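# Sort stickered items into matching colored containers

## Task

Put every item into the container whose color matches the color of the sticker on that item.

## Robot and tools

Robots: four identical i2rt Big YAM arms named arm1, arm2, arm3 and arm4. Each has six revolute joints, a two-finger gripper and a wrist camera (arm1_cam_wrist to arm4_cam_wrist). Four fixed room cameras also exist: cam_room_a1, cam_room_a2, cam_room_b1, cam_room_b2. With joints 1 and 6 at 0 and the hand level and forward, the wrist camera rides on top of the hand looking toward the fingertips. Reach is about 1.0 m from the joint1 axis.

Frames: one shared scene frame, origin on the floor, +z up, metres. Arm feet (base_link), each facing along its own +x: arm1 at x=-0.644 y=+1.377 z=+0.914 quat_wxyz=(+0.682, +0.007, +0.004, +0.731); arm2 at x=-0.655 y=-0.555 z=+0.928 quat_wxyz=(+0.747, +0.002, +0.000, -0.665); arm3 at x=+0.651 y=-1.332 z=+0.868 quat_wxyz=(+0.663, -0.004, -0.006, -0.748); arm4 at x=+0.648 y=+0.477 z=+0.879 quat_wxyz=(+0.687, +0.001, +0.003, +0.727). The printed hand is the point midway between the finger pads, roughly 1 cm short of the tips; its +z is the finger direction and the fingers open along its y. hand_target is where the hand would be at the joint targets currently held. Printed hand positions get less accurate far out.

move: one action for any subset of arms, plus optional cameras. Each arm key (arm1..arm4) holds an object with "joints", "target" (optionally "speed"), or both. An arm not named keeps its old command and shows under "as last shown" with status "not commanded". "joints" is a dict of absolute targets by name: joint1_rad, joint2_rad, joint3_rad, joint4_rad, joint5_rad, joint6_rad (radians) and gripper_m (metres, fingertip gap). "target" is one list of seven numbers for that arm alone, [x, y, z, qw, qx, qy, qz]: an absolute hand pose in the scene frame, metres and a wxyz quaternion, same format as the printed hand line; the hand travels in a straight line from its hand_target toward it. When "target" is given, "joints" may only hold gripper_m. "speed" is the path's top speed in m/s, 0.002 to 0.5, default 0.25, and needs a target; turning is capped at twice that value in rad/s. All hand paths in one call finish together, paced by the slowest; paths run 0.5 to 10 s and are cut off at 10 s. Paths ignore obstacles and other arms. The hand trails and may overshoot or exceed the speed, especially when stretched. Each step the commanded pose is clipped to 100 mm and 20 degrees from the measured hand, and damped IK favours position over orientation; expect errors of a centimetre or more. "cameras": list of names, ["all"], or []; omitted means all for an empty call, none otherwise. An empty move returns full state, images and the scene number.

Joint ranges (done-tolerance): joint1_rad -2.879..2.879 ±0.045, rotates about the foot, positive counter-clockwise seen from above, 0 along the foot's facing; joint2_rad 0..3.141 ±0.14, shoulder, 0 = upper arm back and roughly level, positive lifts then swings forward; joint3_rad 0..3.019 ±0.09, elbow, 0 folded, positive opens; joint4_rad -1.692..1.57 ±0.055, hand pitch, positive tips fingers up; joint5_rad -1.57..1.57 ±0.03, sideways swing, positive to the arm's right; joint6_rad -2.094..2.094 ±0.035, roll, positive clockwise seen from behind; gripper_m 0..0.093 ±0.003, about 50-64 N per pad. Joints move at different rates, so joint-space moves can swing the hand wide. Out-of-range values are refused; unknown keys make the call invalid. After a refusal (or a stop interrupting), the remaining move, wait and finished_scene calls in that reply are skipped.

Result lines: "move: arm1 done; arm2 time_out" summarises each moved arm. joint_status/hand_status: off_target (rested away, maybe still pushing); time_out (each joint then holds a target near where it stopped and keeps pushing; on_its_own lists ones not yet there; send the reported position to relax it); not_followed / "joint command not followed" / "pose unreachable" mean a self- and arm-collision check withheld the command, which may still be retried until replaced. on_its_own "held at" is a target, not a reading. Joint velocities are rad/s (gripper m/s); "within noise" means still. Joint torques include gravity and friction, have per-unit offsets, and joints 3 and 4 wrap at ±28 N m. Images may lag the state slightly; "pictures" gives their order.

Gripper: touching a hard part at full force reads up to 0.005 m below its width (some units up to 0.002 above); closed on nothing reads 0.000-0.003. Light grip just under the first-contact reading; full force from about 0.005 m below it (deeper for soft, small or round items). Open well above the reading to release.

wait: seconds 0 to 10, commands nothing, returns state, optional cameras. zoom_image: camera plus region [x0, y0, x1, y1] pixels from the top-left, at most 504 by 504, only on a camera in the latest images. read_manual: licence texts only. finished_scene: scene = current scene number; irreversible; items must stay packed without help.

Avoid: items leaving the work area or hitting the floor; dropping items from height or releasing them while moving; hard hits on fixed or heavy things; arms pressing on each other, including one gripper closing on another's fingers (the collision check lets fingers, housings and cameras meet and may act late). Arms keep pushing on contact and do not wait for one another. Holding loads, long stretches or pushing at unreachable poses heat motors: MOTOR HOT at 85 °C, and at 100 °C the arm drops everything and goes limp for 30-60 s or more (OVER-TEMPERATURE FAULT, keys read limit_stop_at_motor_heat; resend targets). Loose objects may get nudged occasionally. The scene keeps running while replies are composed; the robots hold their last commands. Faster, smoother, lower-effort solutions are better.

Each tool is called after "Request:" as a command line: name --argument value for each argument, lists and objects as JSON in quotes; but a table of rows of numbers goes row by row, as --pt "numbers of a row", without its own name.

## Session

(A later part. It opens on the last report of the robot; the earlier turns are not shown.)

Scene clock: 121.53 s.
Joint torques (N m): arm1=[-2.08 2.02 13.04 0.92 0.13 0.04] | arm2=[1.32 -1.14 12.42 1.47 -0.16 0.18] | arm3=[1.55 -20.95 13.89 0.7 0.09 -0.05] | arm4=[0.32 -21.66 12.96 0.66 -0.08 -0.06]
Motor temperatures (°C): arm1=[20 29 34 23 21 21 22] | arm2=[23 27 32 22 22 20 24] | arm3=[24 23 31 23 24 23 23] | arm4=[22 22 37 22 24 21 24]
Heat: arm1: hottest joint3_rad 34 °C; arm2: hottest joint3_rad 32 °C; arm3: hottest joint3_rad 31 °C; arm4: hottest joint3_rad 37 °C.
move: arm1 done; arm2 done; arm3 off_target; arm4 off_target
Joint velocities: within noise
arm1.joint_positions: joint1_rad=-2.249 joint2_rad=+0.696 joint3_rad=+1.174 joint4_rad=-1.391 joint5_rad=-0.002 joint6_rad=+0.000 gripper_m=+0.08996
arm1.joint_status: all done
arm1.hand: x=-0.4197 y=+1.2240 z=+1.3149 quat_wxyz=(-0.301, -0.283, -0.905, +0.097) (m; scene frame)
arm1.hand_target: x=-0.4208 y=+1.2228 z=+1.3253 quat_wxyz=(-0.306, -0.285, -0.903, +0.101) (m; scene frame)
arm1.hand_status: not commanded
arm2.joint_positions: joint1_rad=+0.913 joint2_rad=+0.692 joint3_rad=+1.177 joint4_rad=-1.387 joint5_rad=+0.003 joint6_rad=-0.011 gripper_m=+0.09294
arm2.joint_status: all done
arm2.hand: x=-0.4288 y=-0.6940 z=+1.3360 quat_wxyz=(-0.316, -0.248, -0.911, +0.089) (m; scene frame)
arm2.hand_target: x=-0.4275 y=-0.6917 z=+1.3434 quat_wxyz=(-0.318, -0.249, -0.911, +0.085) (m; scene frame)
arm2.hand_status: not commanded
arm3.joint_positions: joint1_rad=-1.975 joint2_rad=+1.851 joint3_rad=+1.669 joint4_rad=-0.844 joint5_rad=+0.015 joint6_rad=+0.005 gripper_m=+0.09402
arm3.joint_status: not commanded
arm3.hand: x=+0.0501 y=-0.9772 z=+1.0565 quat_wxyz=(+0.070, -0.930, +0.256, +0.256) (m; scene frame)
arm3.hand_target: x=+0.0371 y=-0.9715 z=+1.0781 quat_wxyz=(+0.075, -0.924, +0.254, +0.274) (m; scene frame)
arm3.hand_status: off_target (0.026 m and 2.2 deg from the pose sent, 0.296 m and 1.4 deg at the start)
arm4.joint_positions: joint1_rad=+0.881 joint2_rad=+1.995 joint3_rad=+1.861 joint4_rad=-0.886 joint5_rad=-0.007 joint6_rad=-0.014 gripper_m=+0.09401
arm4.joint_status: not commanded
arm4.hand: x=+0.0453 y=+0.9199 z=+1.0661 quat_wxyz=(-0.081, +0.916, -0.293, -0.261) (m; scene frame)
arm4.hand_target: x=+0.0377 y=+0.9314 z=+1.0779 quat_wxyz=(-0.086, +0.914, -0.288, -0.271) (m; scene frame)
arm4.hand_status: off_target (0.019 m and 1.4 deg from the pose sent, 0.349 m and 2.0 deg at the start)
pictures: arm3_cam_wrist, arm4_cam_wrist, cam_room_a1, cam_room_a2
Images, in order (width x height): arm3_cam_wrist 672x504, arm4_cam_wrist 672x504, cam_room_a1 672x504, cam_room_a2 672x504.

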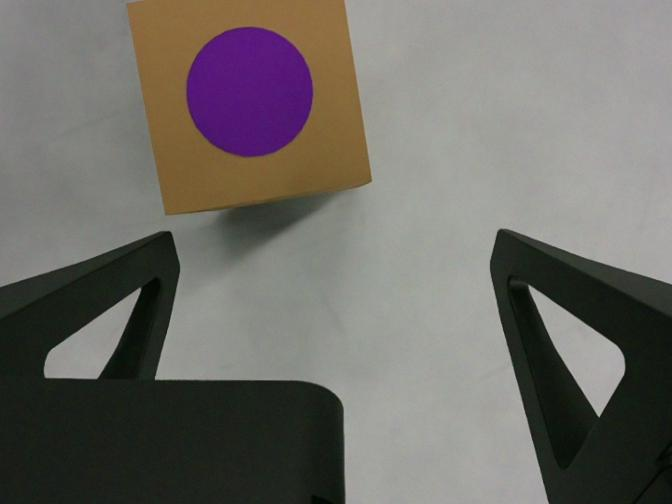

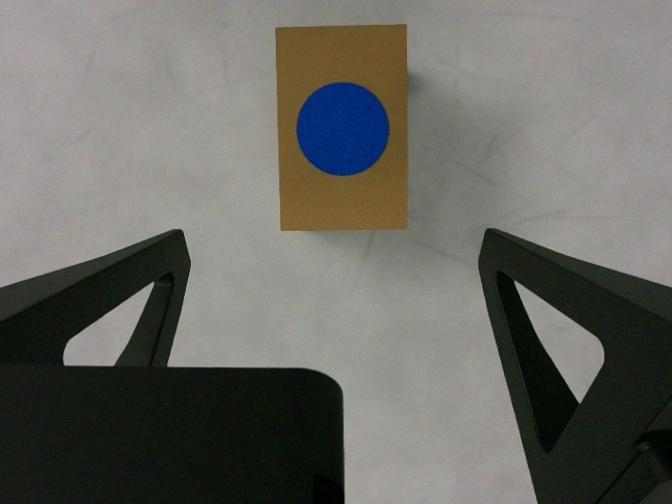

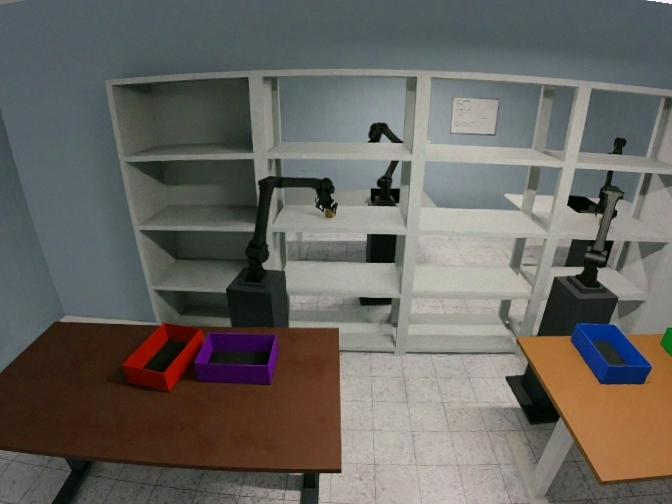

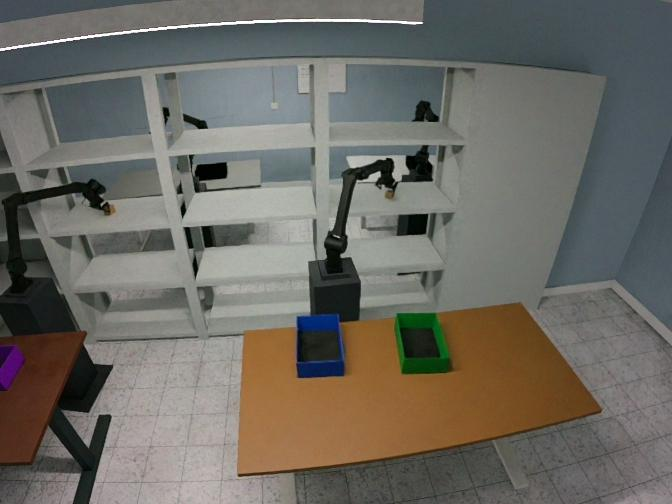

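Request:
move --arm3 '{"target": [0.040, -0.973, 1.115, 0.0752, -0.9246, 0.2538, 0.2739], "speed": 0.2}' --arm4 '{"target": [0.0073, 0.949, 0.985, 0.0854, -0.9144, 0.2883, 0.2709], "speed": 0.15}'

Request:
move --arm3 '{"target": [-0.0074, -0.9694, 1.112, 0.0542, -0.9412, 0.1829, 0.2788], "speed": 0.2}' --cameras '["arm3_cam_wrist", "arm4_cam_wrist"]'

Scene clock: 147.53 s.
Joint torques (N m): arm1=[-2.26 1.85 12.94 1.09 0.1 0.04] | arm2=[1.32 -1.14 12.41 1.5 -0.16 0.18] | arm3=[1.61 -23.24 13.9 0.66 0.1 -0.04] | arm4=[0.62 -19.6 11.19 1.43 0.01 -0.01]
Motor temperatures (°C): arm1=[20 26 34 23 21 21 22] | arm2=[23 26 33 22 22 20 23] | arm3=[24 25 31 23 24 23 23] | arm4=[22 24 38 22 24 21 24]
Heat: arm1: hottest joint3_rad 34 °C; arm2: hottest joint3_rad 33 °C; arm3: hottest joint3_rad 31 °C; arm4: hottest joint3_rad 38 °C.
move: arm3 off_target; arm4 off_target
Joint velocities: within noise
arm1, arm2: as last shown
arm3.joint_positions: joint1_rad=-1.975 joint2_rad=+1.851 joint3_rad=+1.731 joint4_rad=-0.931 joint5_rad=+0.015 joint6_rad=+0.005 gripper_m=+0.09402
arm3.joint_status: not commanded
arm3.hand: x=+0.0516 y=-0.9778 z=+1.0766 quat_wxyz=(+0.067, -0.933, +0.257, +0.244) (m; scene frame)
arm3.hand_target: x=+0.0417 y=-0.9739 z=+1.1149 quat_wxyz=(+0.075, -0.925, +0.254, +0.274) (m; scene frame)
arm3.hand_status: off_target (0.040 m and 3.7 deg from the pose sent, 0.059 m and 2.2 deg at the start)
arm4.joint_positions: joint1_rad=+0.886 joint2_rad=+2.102 joint3_rad=+1.876 joint4_rad=-0.758 joint5_rad=-0.007 joint6_rad=-0.014 gripper_m=+0.09397
arm4.joint_status: not commanded
arm4.hand: x=+0.0153 y=+0.9365 z=+1.0114 quat_wxyz=(-0.086, +0.912, -0.289, -0.277) (m; scene frame)
arm4.hand_target: x=+0.0092 y=+0.9478 z=+0.9850 quat_wxyz=(-0.085, +0.914, -0.288, -0.271) (m; scene frame)
arm4.hand_status: off_target (0.030 m and 0.8 deg from the pose sent, 0.094 m and 1.4 deg at the start)
pictures: none

Scene clock: 148.70 s.
Joint torques (N m): arm1=[-1.73 1.32 12.85 1.07 0.11 0.06] | arm2=[1.38 -1.03 12.41 1.51 -0.16 0.17] | arm3=[2.49 -22.77 13.87 0.73 -0.12 -0.11] | arm4=[0.38 -19.78 11.19 1.36 0.01 -0.02]
Motor temperatures (°C): arm1=[20 26 34 23 21 21 22] | arm2=[23 26 33 22 22 20 23] | arm3=[24 25 31 23 24 23 23] | arm4=[22 24 38 22 24 21 24]
Heat: arm1: hottest joint3_rad 34 °C; arm2: hottest joint3_rad 33 °C; arm3: hottest joint3_rad 31 °C; arm4: hottest joint3_rad 38 °C.
move: arm3 off_target
Joint velocities: within noise
arm1, arm2, arm4: as last shown
arm3.joint_positions: joint1_rad=-1.975 joint2_rad=+1.958 joint3_rad=+1.922 joint4_rad=-0.993 joint5_rad=-0.058 joint6_rad=-0.106 gripper_m=+0.09402
arm3.joint_status: not commanded
arm3.hand: x=+0.0081 y=-0.9674 z=+1.0908 quat_wxyz=(+0.050, -0.944, +0.195, +0.261) (m; scene frame)
arm3.hand_target: x=-0.0064 y=-0.9702 z=+1.1121 quat_wxyz=(+0.054, -0.941, +0.183, +0.279) (m; scene frame)
arm3.hand_status: off_target (0.026 m and 2.6 deg from the pose sent, 0.069 m and 9.5 deg at the start)
pictures: arm3_cam_wrist, arm4_cam_wrist
Images, in order (width x height): arm3_cam_wrist 672x504, arm4_cam_wrist 672x504.

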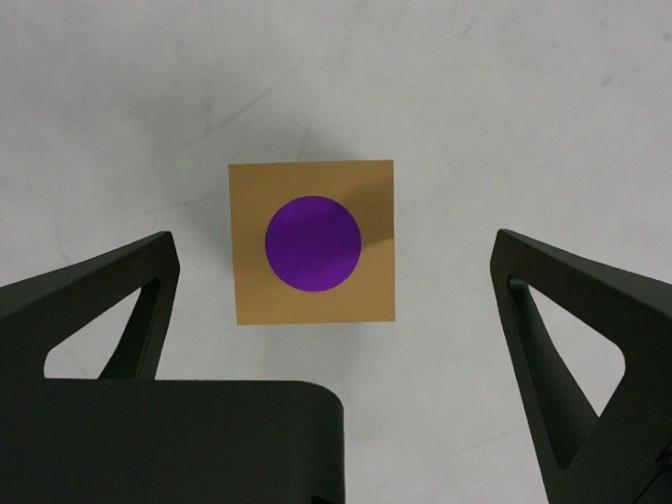

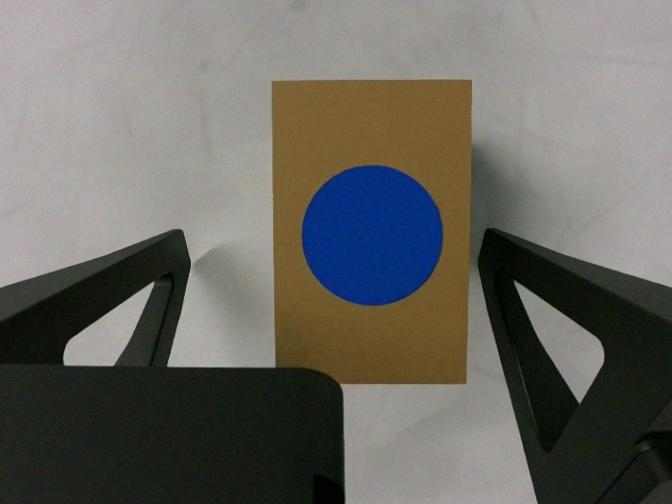

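Request:
move --arm3 '{"target": [-0.0046, -0.970, 0.995, 0.0542, -0.9412, 0.1829, 0.2788], "speed": 0.15}' --arm4 '{"joints": {"gripper_m": 0.032}}' --cameras '["arm3_cam_wrist", "arm4_cam_wrist"]'

Scene clock: 157.83 s.
Joint torques (N m): arm1=[-1.79 2.2 12.89 1.09 0.09 0.02] | arm2=[1.44 -1.03 12.45 1.48 -0.16 0.18] | arm3=[2.37 -20.95 7.98 1.62 -0.1 -0.13] | arm4=[1.49 -20.19 11.17 1.21 -0.02 -0.02]
Motor temperatures (°C): arm1=[20 26 34 23 21 21 22] | arm2=[23 26 33 22 22 20 23] | arm3=[24 26 31 23 24 23 23] | arm4=[22 24 39 22 24 21 24]
Heat: arm1: hottest joint3_rad 34 °C; arm2: hottest joint3_rad 33 °C; arm3: hottest joint3_rad 31 °C; arm4: hottest joint3_rad 39 °C.
move: arm3 off_target; arm4 off_target
Joint velocities: within noise
arm1, arm2: as last shown
arm3.joint_positions: joint1_rad=-1.975 joint2_rad=+1.979 joint3_rad=+1.746 joint4_rad=-0.727 joint5_rad=-0.061 joint6_rad=-0.109 gripper_m=+0.09400
arm3.joint_status: not commanded
arm3.hand: x=-0.0018 y=-0.9631 z=+1.0216 quat_wxyz=(+0.060, -0.935, +0.190, +0.293) (m; scene frame)
arm3.hand_target: x=-0.0038 y=-0.9704 z=+0.9954 quat_wxyz=(+0.054, -0.941, +0.183, +0.279) (m; scene frame)
arm3.hand_status: off_target (0.028 m and 2.0 deg from the pose sent, 0.097 m and 2.6 deg at the start)
arm4.joint_positions: joint1_rad=+0.873 joint2_rad=+2.103 joint3_rad=+1.876 joint4_rad=-0.752 joint5_rad=-0.005 joint6_rad=-0.016 gripper_m=+0.04433
arm4.joint_status: gripper_m off_target (ended at +0.04436, target +0.03200)
arm4.hand: x=+0.0208 y=+0.9458 z=+1.0109 quat_wxyz=(-0.089, +0.910, -0.294, -0.278) (m; scene frame)
arm4.hand_target: x=+0.0091 y=+0.9476 z=+0.9850 quat_wxyz=(-0.085, +0.914, -0.288, -0.271) (m; scene frame)
arm4.hand_status: not commanded
pictures: arm3_cam_wrist, arm4_cam_wrist
Images, in order (width x height): arm3_cam_wrist 672x504, arm4_cam_wrist 672x504.

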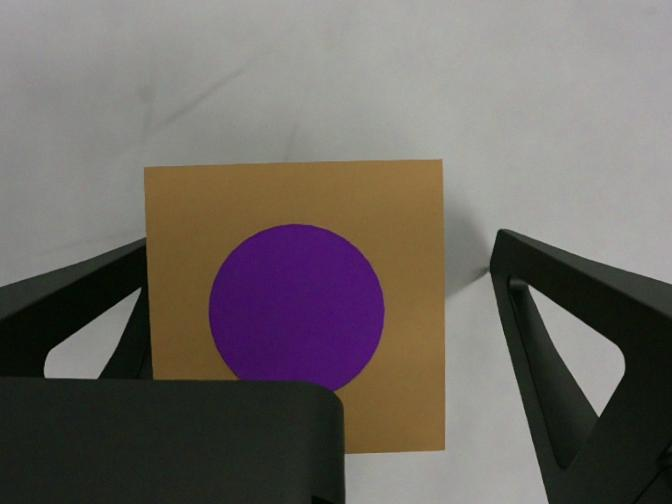

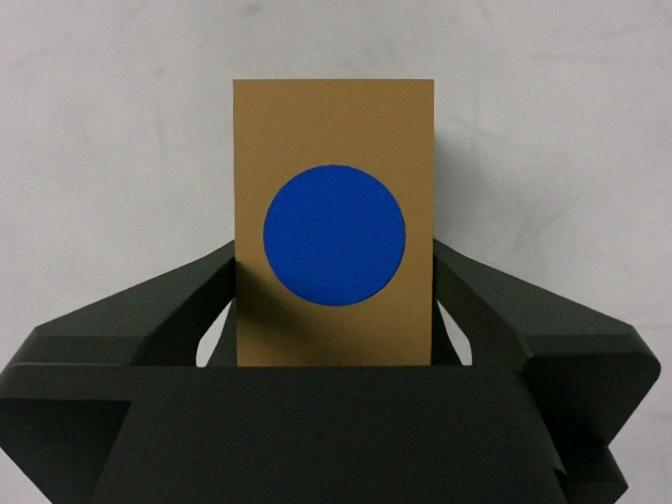

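Request:
move --arm3 '{"joints": {"gripper_m": 0.045}}' --arm4 '{"target": [0.012, 0.946, 1.085, 0.0854, -0.9144, 0.2883, 0.2709], "speed": 0.2}'

Request:
move --arm3 '{"target": [-0.004, -0.967, 1.10, 0.0542, -0.9412, 0.1829, 0.2788], "speed": 0.2}' --arm4 '{"target": [0.305, 0.730, 1.08, 0.0854, -0.9144, 0.2883, 0.2709], "speed": 0.3}' --cameras '["arm3_cam_wrist", "arm4_cam_wrist"]'

Request:
move --arm3 '{"target": [0.290, -1.118, 1.09, 0.0752, -0.9246, 0.2538, 0.2739], "speed": 0.3}' --arm4 '{"joints": {"joint1_rad": -1.894, "joint2_rad": 0.9, "joint3_rad": 1.1, "joint4_rad": -1.1, "joint5_rad": 0.0, "joint6_rad": 0.0}}'

Request:
move --arm3 '{"joints": {"joint1_rad": 1.789, "joint2_rad": 0.9, "joint3_rad": 1.1, "joint4_rad": -1.1, "joint5_rad": 0.0, "joint6_rad": 0.0}}' --arm4 '{"target": [1.150, 0.340, 0.93, 0.3088, 0.0332, 0.9505, -0.0108], "speed": 0.25}' --cameras '["arm3_cam_wrist", "arm4_cam_wrist", "cam_room_a1", "cam_room_a2"]'

Scene clock: 186.33 s.
Joint torques (N m): arm1=[-1.79 0.91 12.94 1.02 0.09 0.05] | arm2=[1.38 -1.08 12.45 1.47 -0.16 0.18] | arm3=[2.14 -21.01 8.06 1.52 0.05 -0.13] | arm4=[1.2 -24.76 12.56 0.57 -0.05 -0.01]
Motor temperatures (°C): arm1=[20 25 34 23 21 21 21] | arm2=[23 25 34 22 22 20 23] | arm3=[24 25 31 23 24 23 23] | arm4=[22 27 40 22 24 21 26]
Heat: arm1: hottest joint3_rad 34 °C; arm2: hottest joint3_rad 34 °C; arm3: hottest joint3_rad 31 °C; arm4: hottest joint3_rad 40 °C.
move: arm3 off_target; arm4 off_target
Joint velocities: within noise
arm1, arm2: as last shown
arm3.joint_positions: joint1_rad=-1.975 joint2_rad=+1.980 joint3_rad=+1.746 joint4_rad=-0.726 joint5_rad=-0.064 joint6_rad=-0.109 gripper_m=+0.05296
arm3.joint_status: gripper_m off_target (ended at +0.05299, target +0.04500)
arm3.hand: x=-0.0022 y=-0.9636 z=+1.0214 quat_wxyz=(+0.058, -0.935, +0.189, +0.293) (m; scene frame)
arm3.hand_target: x=-0.0038 y=-0.9705 z=+0.9952 quat_wxyz=(+0.054, -0.941, +0.183, +0.279) (m; scene frame)
arm3.hand_status: not commanded
arm4.joint_positions: joint1_rad=+0.873 joint2_rad=+2.104 joint3_rad=+2.026 joint4_rad=-0.961 joint5_rad=-0.005 joint6_rad=-0.016 gripper_m=+0.04433
arm4.joint_status: not commanded
arm4.hand: x=+0.0239 y=+0.9438 z=+1.0592 quat_wxyz=(-0.080, +0.918, -0.297, -0.251) (m; scene frame)
arm4.hand_target: x=+0.0130 y=+0.9452 z=+1.0850 quat_wxyz=(-0.086, +0.914, -0.288, -0.271) (m; scene frame)
arm4.hand_status: off_target (0.028 m and 2.5 deg from the pose sent, 0.074 m and 1.3 deg at the start)
pictures: none

Scene clock: 188.23 s.
Joint torques (N m): arm1=[-2.55 1.44 12.97 1.06 0.1 0.03] | arm2=[1.44 -0.97 12.42 1.47 -0.16 0.17] | arm3=[2.08 -25.76 14.08 0.72 -0.01 -0.13] | arm4=[1.61 -7.77 9.46 0.69 -0.04 -0.02]
Motor temperatures (°C): arm1=[20 25 34 23 21 21 21] | arm2=[23 25 34 22 22 20 23] | arm3=[24 25 31 23 24 23 23] | arm4=[22 27 40 22 24 21 26]
Heat: arm1: hottest joint3_rad 34 °C; arm2: hottest joint3_rad 34 °C; arm3: hottest joint3_rad 31 °C; arm4: hottest joint3_rad 40 °C.
move: arm3 off_target; arm4 done
Joint velocities: within noise
arm1, arm2: as last shown
arm3.joint_positions: joint1_rad=-1.975 joint2_rad=+1.978 joint3_rad=+1.875 joint4_rad=-0.960 joint5_rad=-0.064 joint6_rad=-0.112 gripper_m=+0.05296
arm3.joint_status: not commanded
arm3.hand: x=+0.0098 y=-0.9701 z=+1.0575 quat_wxyz=(+0.043, -0.949, +0.192, +0.246) (m; scene frame)
arm3.hand_target: x=-0.0020 y=-0.9683 z=+1.0999 quat_wxyz=(+0.054, -0.941, +0.183, +0.279) (m; scene frame)
arm3.hand_status: off_target (0.045 m and 4.2 deg from the pose sent, 0.079 m and 2.0 deg at the start)
arm4.joint_positions: joint1_rad=+0.873 joint2_rad=+1.123 joint3_rad=+0.873 joint4_rad=-0.743 joint5_rad=-0.005 joint6_rad=-0.016 gripper_m=+0.04433
arm4.joint_status: not commanded
arm4.hand: x=+0.3083 y=+0.7316 z=+1.0786 quat_wxyz=(-0.087, +0.912, -0.295, -0.272) (m; scene frame)
arm4.hand_target: x=+0.3050 y=+0.7300 z=+1.0801 quat_wxyz=(-0.085, +0.914, -0.288, -0.271) (m; scene frame)
arm4.hand_status: done (0.004 m and 0.8 deg from the pose sent, 0.354 m and 2.5 deg at the start)
pictures: arm3_cam_wrist, arm4_cam_wrist
Images, in order (width x height): arm3_cam_wrist 672x504, arm4_cam_wrist 672x504.

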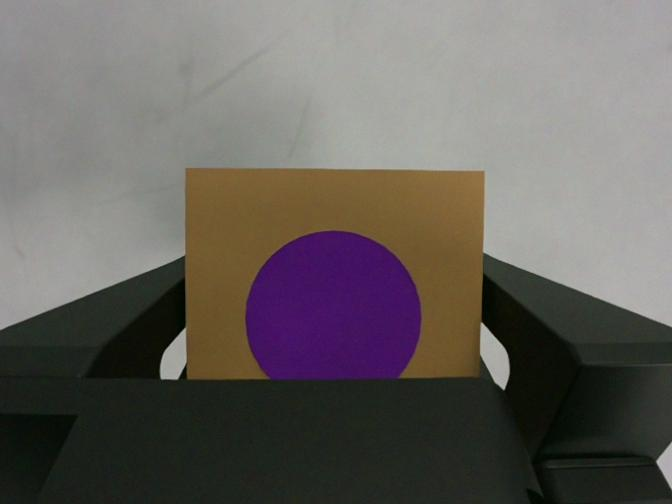

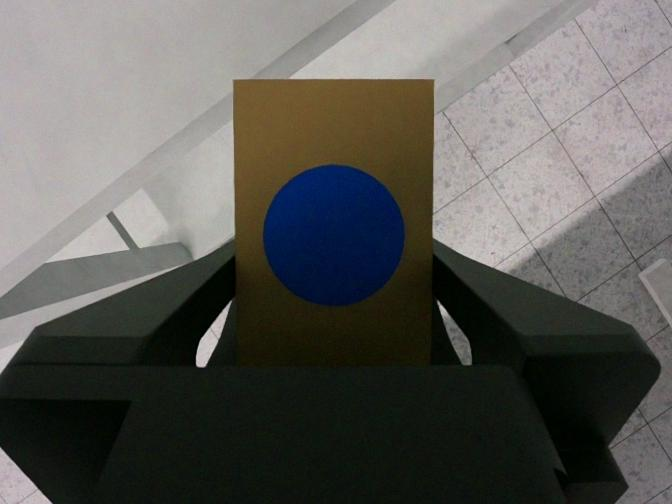

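Scene clock: 190.50 s.
Joint torques (N m): arm1=[-1.96 1.26 13.08 0.91 0.11 0.01] | arm2=[1.44 -1.03 12.48 1.46 -0.15 0.17] | arm3=[1.79 -7.47 9.36 1.06 0.13 0.03] | arm4=[0.85 -5.42 10.3 0.72 -0.01 0.15]
Motor temperatures (°C): arm1=[20 25 34 23 21 21 21] | arm2=[23 25 34 22 22 20 23] | arm3=[24 25 31 23 24 23 23] | arm4=[22 26 40 22 24 21 26]
Heat: arm1: hottest joint3_rad 34 °C; arm2: hottest joint3_rad 34 °C; arm3: hottest joint3_rad 31 °C; arm4: hottest joint3_rad 40 °C.
move: arm3 done; arm4 done
Joint velocities: within noise
arm1, arm2: as last shown
arm3.joint_positions: joint1_rad=-1.975 joint2_rad=+1.077 joint3_rad=+0.914 joint4_rad=-0.817 joint5_rad=+0.016 joint6_rad=-0.001 gripper_m=+0.05296
arm3.joint_status: not commanded
arm3.hand: x=+0.2911 y=-1.1165 z=+1.0925 quat_wxyz=(+0.077, -0.924, +0.252, +0.277) (m; scene frame)
arm3.hand_target: x=+0.2900 y=-1.1181 z=+1.0900 quat_wxyz=(+0.075, -0.925, +0.254, +0.274) (m; scene frame)
arm3.hand_status: done (0.003 m and 0.5 deg from the pose sent, 0.319 m and 9.0 deg at the start)
arm4.joint_positions: joint1_rad=-1.895 joint2_rad=+0.908 joint3_rad=+1.083 joint4_rad=-1.091 joint5_rad=+0.002 joint6_rad=-0.011 gripper_m=+0.04436
arm4.joint_status: all done
arm4.hand: x=+1.0057 y=+0.3801 z=+1.2184 quat_wxyz=(-0.316, -0.121, -0.940, +0.047) (m; scene frame)
arm4.hand_target: x=+1.0045 y=+0.3810 z=+1.2287 quat_wxyz=(-0.324, -0.125, -0.937, +0.046) (m; scene frame)
arm4.hand_status: not commanded
pictures: none

Scene clock: 193.10 s.
Joint torques (N m): arm1=[-1.9 2.08 12.82 0.94 0.11 0.02] | arm2=[1.26 -1.08 12.44 1.47 -0.15 0.18] | arm3=[1.85 -6.3 11.95 0.99 0.13 -0.05] | arm4=[0.03 -13.74 8.4 1.62 -0.18 -0.08]
Motor temperatures (°C): arm1=[20 25 34 23 21 21 21] | arm2=[23 25 34 22 22 20 23] | arm3=[24 25 31 23 24 23 24] | arm4=[22 26 40 22 24 21 26]
Heat: arm1: hottest joint3_rad 34 °C; arm2: hottest joint3_rad 34 °C; arm3: hottest joint3_rad 31 °C; arm4: hottest joint3_rad 40 °C.
move: arm3 done; arm4 off_target
Joint velocities: within noise
arm1, arm2: as last shown
arm3.joint_positions: joint1_rad=+1.780 joint2_rad=+0.911 joint3_rad=+1.071 joint4_rad=-1.095 joint5_rad=-0.003 joint6_rad=-0.001 gripper_m=+0.05308
arm3.joint_status: all done
arm3.hand: x=+1.0169 y=-1.2945 z=+1.1999 quat_wxyz=(-0.312, +0.045, -0.949, -0.008) (m; scene frame)
arm3.hand_target: x=+1.0170 y=-1.2915 z=+1.2185 quat_wxyz=(-0.329, +0.048, -0.943, -0.009) (m; scene frame)
arm3.hand_status: not commanded
arm4.joint_positions: joint1_rad=-1.935 joint2_rad=+1.583 joint3_rad=+0.823 joint4_rad=-0.242 joint5_rad=-0.143 joint6_rad=-0.183 gripper_m=+0.04436
arm4.joint_status: not commanded
arm4.hand: x=+1.1355 y=+0.3479 z=+0.9150 quat_wxyz=(-0.286, -0.039, -0.957, +0.003) (m; scene frame)
arm4.hand_target: x=+1.1494 y=+0.3402 z=+0.9305 quat_wxyz=(-0.309, -0.033, -0.950, +0.011) (m; scene frame)
arm4.hand_status: off_target (0.022 m and 2.9 deg from the pose sent, 0.325 m and 11.0 deg at the start)
pictures: arm3_cam_wrist, arm4_cam_wrist, cam_room_a1, cam_room_a2
Images, in order (width x height): arm3_cam_wrist 672x504, arm4_cam_wrist 672x504, cam_room_a1 672x504, cam_room_a2 672x504.

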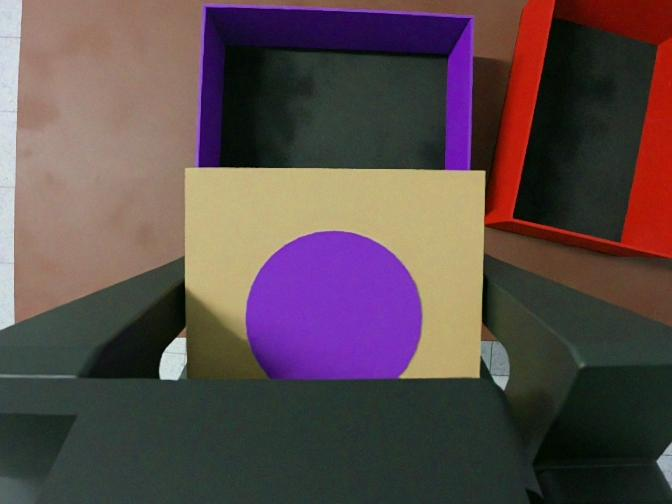

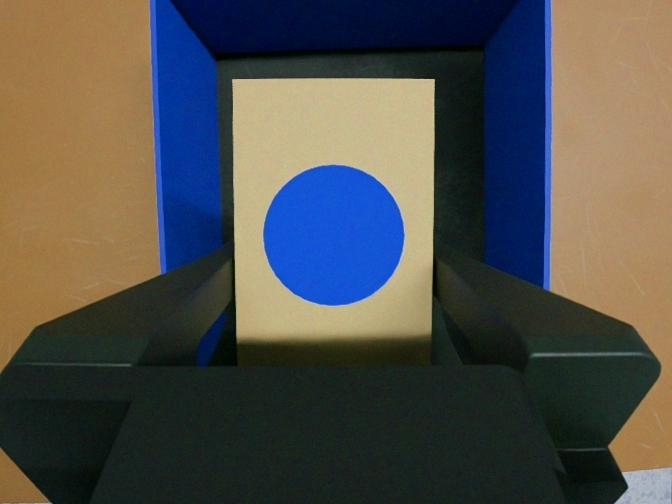

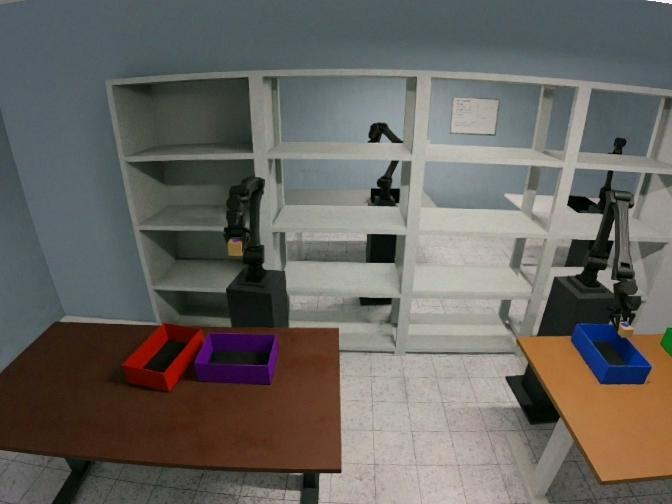

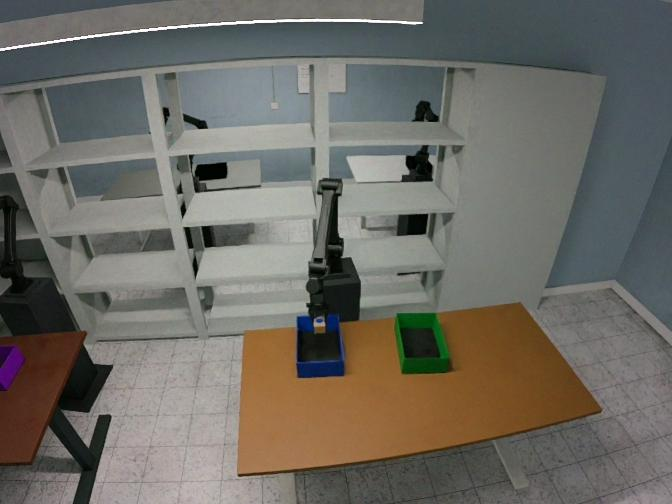

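Request:
move --arm3 '{"target": [1.240, -1.2745, 0.94, 0.3170, -0.0413, 0.9474, 0.0138], "speed": 0.25}' --arm4 '{"target": [1.148, 0.341, 0.742, 0.3088, 0.0332, 0.9505, -0.0108], "speed": 0.15}'

Request:
move --arm3 '{"target": [1.236, -1.275, 0.765, 0.3170, -0.0413, 0.9474, 0.0138], "speed": 0.15}' --cameras '["arm3_cam_wrist", "arm4_cam_wrist", "cam_room_a1", "cam_room_a2"]'

Request:
zoom_image --camera "cam_room_a2" --region '[280, 290, 370, 390]'

Request:
zoom_image --camera "cam_room_a1" --region '[180, 300, 300, 400]'

Scene clock: 204.33 s.
Joint torques (N m): arm1=[-2.26 1.26 12.83 0.87 0.08 0.02] | arm2=[1.44 -1.08 12.46 1.5 -0.16 0.17] | arm3=[1.49 -17.2 11.47 1.83 -0.06 0.03] | arm4=[0.03 -15.33 4.22 1.62 -0.08 -0.06]
Motor temperatures (°C): arm1=[20 24 35 23 21 21 21] | arm2=[23 25 34 22 22 20 23] | arm3=[24 25 32 23 24 23 24] | arm4=[22 25 38 22 24 21 26]
Heat: arm1: hottest joint3_rad 35 °C; arm2: hottest joint3_rad 34 °C; arm3: hottest joint3_rad 32 °C; arm4: hottest joint3_rad 38 °C.
move: arm3 off_target; arm4 off_target
Joint velocities: within noise
arm1.joint_positions: joint1_rad=-2.249 joint2_rad=+0.696 joint3_rad=+1.174 joint4_rad=-1.391 joint5_rad=-0.002 joint6_rad=+0.000 gripper_m=+0.08996
arm1.joint_status: not commanded
arm1.hand: x=-0.4197 y=+1.2240 z=+1.3149 quat_wxyz=(-0.301, -0.283, -0.905, +0.097) (m; scene frame)
arm1.hand_target: x=-0.4208 y=+1.2228 z=+1.3253 quat_wxyz=(-0.306, -0.285, -0.903, +0.101) (m; scene frame)
arm1.hand_status: not commanded
arm2.joint_positions: joint1_rad=+0.913 joint2_rad=+0.692 joint3_rad=+1.177 joint4_rad=-1.387 joint5_rad=+0.003 joint6_rad=-0.011 gripper_m=+0.09294
arm2.joint_status: not commanded
arm2.hand: x=-0.4288 y=-0.6940 z=+1.3360 quat_wxyz=(-0.316, -0.248, -0.911, +0.089) (m; scene frame)
arm2.hand_target: x=-0.4275 y=-0.6917 z=+1.3434 quat_wxyz=(-0.318, -0.249, -0.911, +0.085) (m; scene frame)
arm2.hand_status: not commanded
arm3.joint_positions: joint1_rad=+1.780 joint2_rad=+1.698 joint3_rad=+1.002 joint4_rad=-0.304 joint5_rad=-0.005 joint6_rad=+0.005 gripper_m=+0.05308
arm3.joint_status: not commanded
arm3.hand: x=+1.2130 y=-1.2806 z=+0.9113 quat_wxyz=(-0.281, +0.043, -0.959, -0.009) (m; scene frame)
arm3.hand_target: x=+1.2380 y=-1.2747 z=+0.9409 quat_wxyz=(-0.317, +0.041, -0.947, -0.014) (m; scene frame)
arm3.hand_status: off_target (0.040 m and 4.3 deg from the pose sent, 0.343 m and 1.0 deg at the start)
arm4.joint_positions: joint1_rad=-1.935 joint2_rad=+2.061 joint3_rad=+0.783 joint4_rad=+0.299 joint5_rad=-0.143 joint6_rad=-0.183 gripper_m=+0.04436
arm4.joint_status: not commanded
arm4.hand: x=+1.1380 y=+0.3462 z=+0.7394 quat_wxyz=(-0.296, -0.038, -0.954, +0.006) (m; scene frame)
arm4.hand_target: x=+1.1477 y=+0.3411 z=+0.7422 quat_wxyz=(-0.309, -0.033, -0.951, +0.011) (m; scene frame)
arm4.hand_status: off_target (0.012 m and 1.7 deg from the pose sent, 0.173 m and 3.0 deg at the start)
pictures: none

Scene clock: 206.17 s.
Joint torques (N m): arm1=[-2.55 1.96 12.98 1.02 0.08 0.06] | arm2=[1.44 -1.03 12.42 1.47 -0.16 0.18] | arm3=[1.55 -18.67 4.92 1.95 0.08 0.02] | arm4=[0.21 -15.33 4.25 1.73 -0.12 -0.07]
Motor temperatures (°C): arm1=[20 24 35 23 21 21 21] | arm2=[23 25 34 22 22 20 23] | arm3=[24 25 32 23 24 23 24] | arm4=[22 25 38 22 24 21 26]
Heat: arm1: hottest joint3_rad 35 °C; arm2: hottest joint3_rad 34 °C; arm3: hottest joint3_rad 32 °C; arm4: hottest joint3_rad 38 °C.
move: arm3 done
Joint velocities: within noise
arm1, arm2, arm4: as last shown
arm3.joint_positions: joint1_rad=+1.780 joint2_rad=+2.062 joint3_rad=+0.976 joint4_rad=+0.140 joint5_rad=-0.006 joint6_rad=+0.009 gripper_m=+0.05308
arm3.joint_status: not commanded
arm3.hand: x=+1.2323 y=-1.2809 z=+0.7607 quat_wxyz=(-0.307, +0.041, -0.951, -0.011) (m; scene frame)
arm3.hand_target: x=+1.2360 y=-1.2750 z=+0.7651 quat_wxyz=(-0.317, +0.041, -0.947, -0.014) (m; scene frame)
arm3.hand_status: done (0.008 m and 1.2 deg from the pose sent, 0.148 m and 4.3 deg at the start)
pictures: arm3_cam_wrist, arm4_cam_wrist, cam_room_a1, cam_room_a2
Images, in order (width x height): arm3_cam_wrist 672x504, arm4_cam_wrist 672x504, cam_room_a1 672x504, cam_room_a2 672x504.

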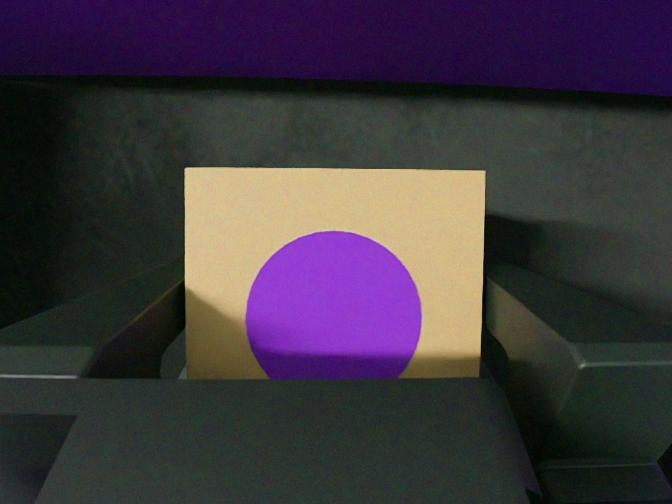

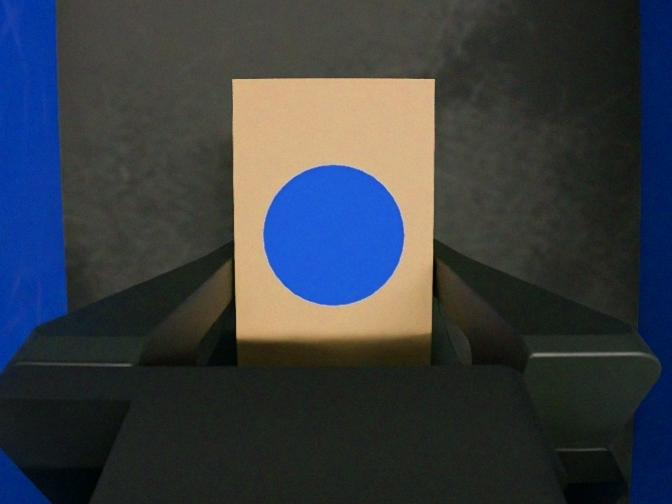

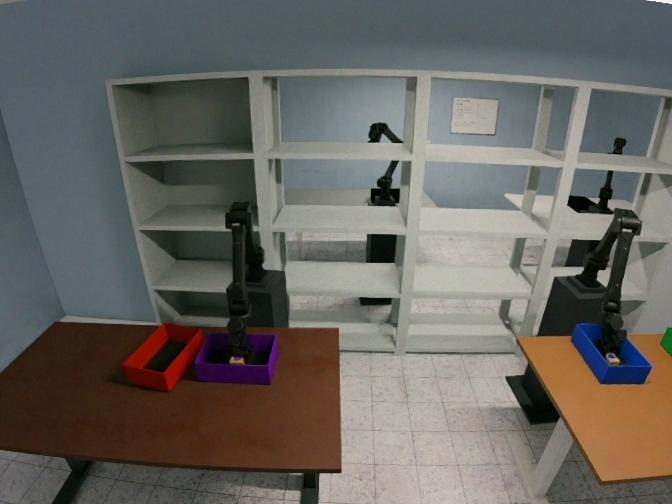

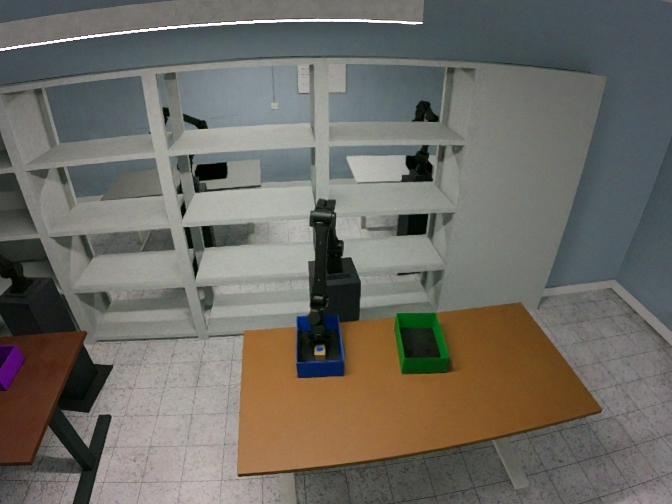

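Scaled by 5.040.

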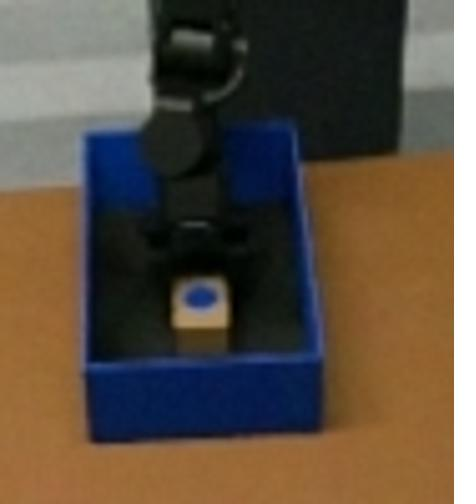

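Scaled by 4.200.

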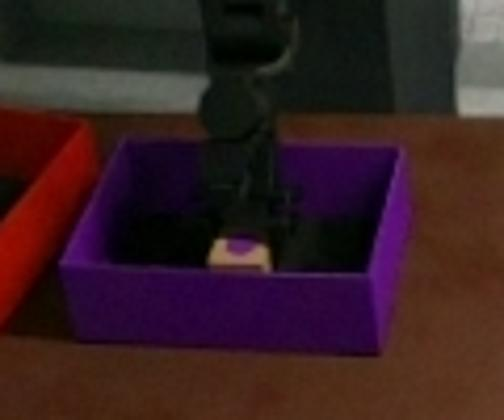

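Request:
move --arm3 '{"target": [1.236, -1.275, 0.748, 0.3170, -0.0413, 0.9474, 0.0138], "speed": 0.08}' --arm4 '{"joints": {"gripper_m": 0.08}}'

Request:
move --arm3 '{"joints": {"gripper_m": 0.088}}' --arm4 '{"target": [1.125, 0.342, 0.90, 0.3088, 0.0332, 0.9505, -0.0108], "speed": 0.2}'

Request:
move --arm3 '{"target": [1.225, -1.2765, 0.92, 0.3170, -0.0413, 0.9474, 0.0138], "speed": 0.2}' --cameras '["arm3_cam_wrist", "arm4_cam_wrist", "cam_room_a1", "cam_room_a2"]'

Request:
zoom_image --camera "cam_room_a1" --region '[180, 300, 300, 400]'

Scene clock: 214.03 s.
Joint torques (N m): arm1=[-1.96 2.26 12.72 1.02 0.11 0.02] | arm2=[1.38 -1.03 12.42 1.5 -0.16 0.17] | arm3=[1.79 -17.73 5.08 1.95 0.08 0.03] | arm4=[0.56 -15.56 4.3 1.59 -0.07 -0.04]
Motor temperatures (°C): arm1=[20 24 35 23 21 21 21] | arm2=[23 25 34 22 22 20 23] | arm3=[24 25 31 23 24 23 24] | arm4=[22 25 36 22 24 21 26]
Heat: arm1: hottest joint3_rad 35 °C; arm2: hottest joint3_rad 34 °C; arm3: hottest joint3_rad 31 °C; arm4: hottest joint3_rad 36 °C.
move: arm3 done; arm4 done
Joint velocities: within noise
arm1, arm2: as last shown
arm3.joint_positions: joint1_rad=+1.780 joint2_rad=+2.094 joint3_rad=+0.976 joint4_rad=+0.177 joint5_rad=-0.006 joint6_rad=+0.010 gripper_m=+0.05308
arm3.joint_status: not commanded
arm3.hand: x=+1.2319 y=-1.2811 z=+0.7480 quat_wxyz=(-0.310, +0.041, -0.950, -0.011) (m; scene frame)
arm3.hand_target: x=+1.2360 y=-1.2750 z=+0.7482 quat_wxyz=(-0.317, +0.041, -0.947, -0.014) (m; scene frame)
arm3.hand_status: done (0.007 m and 0.9 deg from the pose sent, 0.015 m and 1.2 deg at the start)
arm4.joint_positions: joint1_rad=-1.935 joint2_rad=+2.061 joint3_rad=+0.783 joint4_rad=+0.300 joint5_rad=-0.143 joint6_rad=-0.183 gripper_m=+0.07992
arm4.joint_status: all done
arm4.hand: x=+1.1384 y=+0.3461 z=+0.7396 quat_wxyz=(-0.297, -0.038, -0.954, +0.006) (m; scene frame)
arm4.hand_target: x=+1.1477 y=+0.3411 z=+0.7422 quat_wxyz=(-0.309, -0.033, -0.951, +0.011) (m; scene frame)
arm4.hand_status: not commanded
pictures: none

Scene clock: 215.50 s.
Joint torques (N m): arm1=[-2.14 1.49 13.01 1.11 0.11 0.01] | arm2=[1.44 -1.14 12.42 1.5 -0.16 0.18] | arm3=[1.61 -18.02 5.11 1.88 0.08 0.02] | arm4=[-0.21 -12.92 6.63 0.49 -0.15 -0.1]
Motor temperatures (°C): arm1=[20 24 35 23 21 21 21] | arm2=[23 25 34 22 22 20 23] | arm3=[24 25 31 23 24 23 24] | arm4=[22 25 36 22 24 21 26]
Heat: arm1: hottest joint3_rad 35 °C; arm2: hottest joint3_rad 34 °C; arm3: hottest joint3_rad 31 °C; arm4: hottest joint3_rad 36 °C.
move: arm3 done; arm4 done
Joint velocities: within noise
arm1, arm2: as last shown
arm3.joint_positions: joint1_rad=+1.780 joint2_rad=+2.094 joint3_rad=+0.976 joint4_rad=+0.180 joint5_rad=-0.006 joint6_rad=+0.010 gripper_m=+0.08796
arm3.joint_status: all done
arm3.hand: x=+1.2324 y=-1.2811 z=+0.7483 quat_wxyz=(-0.311, +0.040, -0.950, -0.011) (m; scene frame)
arm3.hand_target: x=+1.2360 y=-1.2750 z=+0.7482 quat_wxyz=(-0.317, +0.041, -0.947, -0.014) (m; scene frame)
arm3.hand_status: not commanded
arm4.joint_positions: joint1_rad=-1.950 joint2_rad=+1.591 joint3_rad=+0.749 joint4_rad=-0.105 joint5_rad=-0.152 joint6_rad=-0.195 gripper_m=+0.07992
arm4.joint_status: not commanded
arm4.hand: x=+1.1263 y=+0.3448 z=+0.9006 quat_wxyz=(-0.312, -0.037, -0.949, +0.010) (m; scene frame)
arm4.hand_target: x=+1.1250 y=+0.3420 z=+0.9000 quat_wxyz=(-0.309, -0.033, -0.950, +0.011) (m; scene frame)
arm4.hand_status: done (0.003 m and 0.6 deg from the pose sent, 0.161 m and 1.6 deg at the start)
pictures: none

Scene clock: 217.03 s.
Joint torques (N m): arm1=[-2.26 1.79 12.86 0.99 0.07 0.03] | arm2=[1.32 -1.14 12.45 1.5 -0.15 0.17] | arm3=[1.32 -15.91 9.61 0.91 -0.05 -0.04] | arm4=[0.5 -12.81 6.54 0.59 -0.1 -0.08]
Motor temperatures (°C): arm1=[20 24 35 23 21 21 21] | arm2=[23 25 34 22 22 20 23] | arm3=[24 25 31 23 24 23 24] | arm4=[22 25 36 22 24 21 26]
Heat: arm1: hottest joint3_rad 35 °C; arm2: hottest joint3_rad 34 °C; arm3: hottest joint3_rad 31 °C; arm4: hottest joint3_rad 36 °C.
move: arm3 off_target
Joint velocities: within noise
arm1, arm2, arm4: as last shown
arm3.joint_positions: joint1_rad=+1.780 joint2_rad=+1.694 joint3_rad=+0.963 joint4_rad=-0.214 joint5_rad=-0.006 joint6_rad=+0.010 gripper_m=+0.08796
arm3.joint_status: not commanded
arm3.hand: x=+1.2138 y=-1.2805 z=+0.9090 quat_wxyz=(-0.307, +0.040, -0.951, -0.011) (m; scene frame)
arm3.hand_target: x=+1.2246 y=-1.2766 z=+0.9202 quat_wxyz=(-0.317, +0.041, -0.947, -0.014) (m; scene frame)
arm3.hand_status: off_target (0.016 m and 1.2 deg from the pose sent, 0.172 m and 0.8 deg at the start)
pictures: arm3_cam_wrist, arm4_cam_wrist, cam_room_a1, cam_room_a2
Images, in order (width x height): arm3_cam_wrist 672x504, arm4_cam_wrist 672x504, cam_room_a1 672x504, cam_room_a2 672x504.

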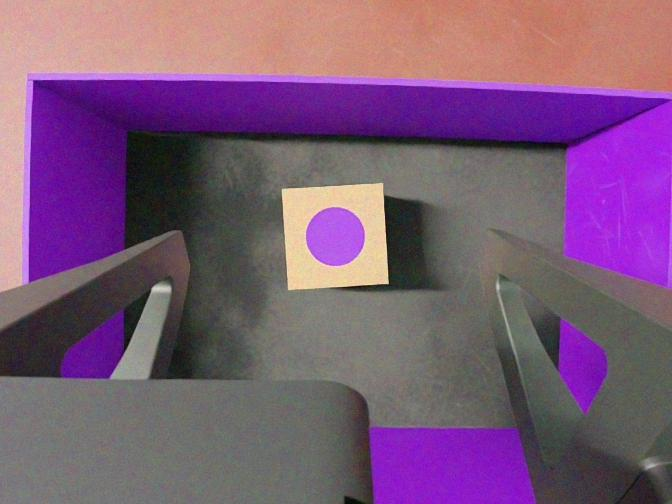

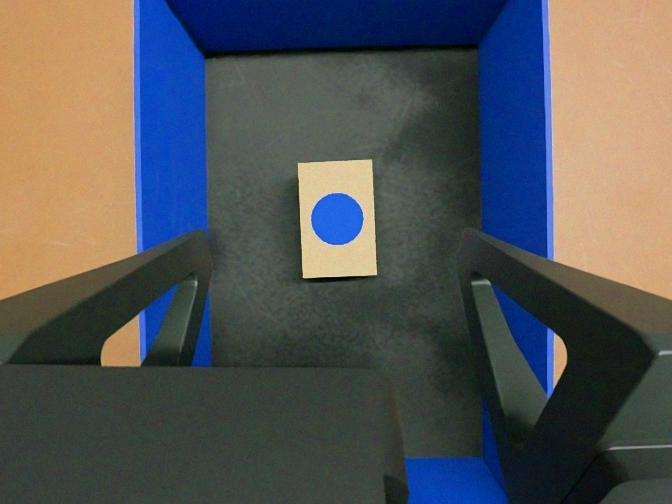

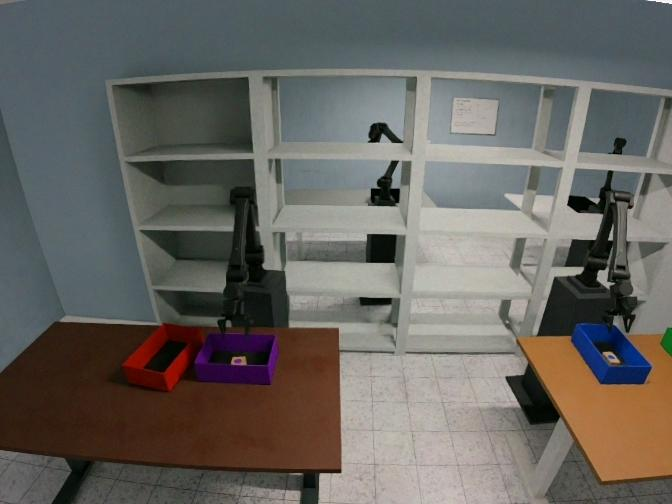

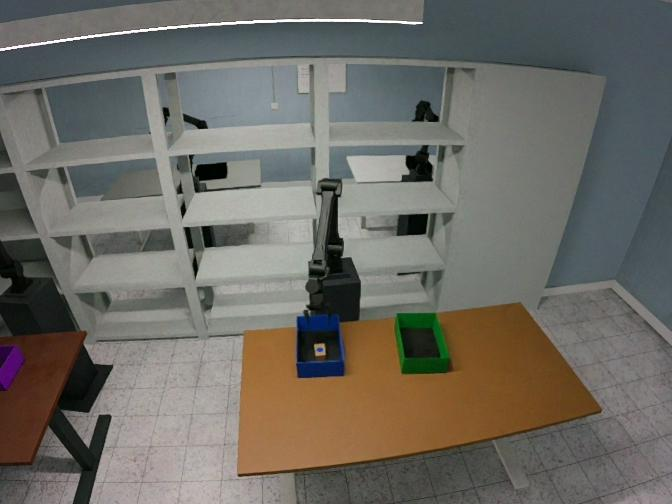

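Scaled by 4.200.

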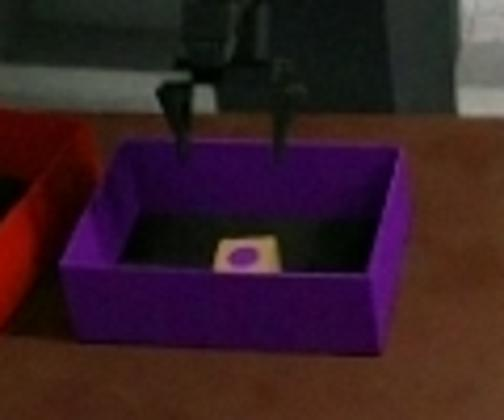

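Both items are packed. Finish this scene and start the next with the survey.

Request:
finished_scene --scene 2

The scene is finished: the task was done.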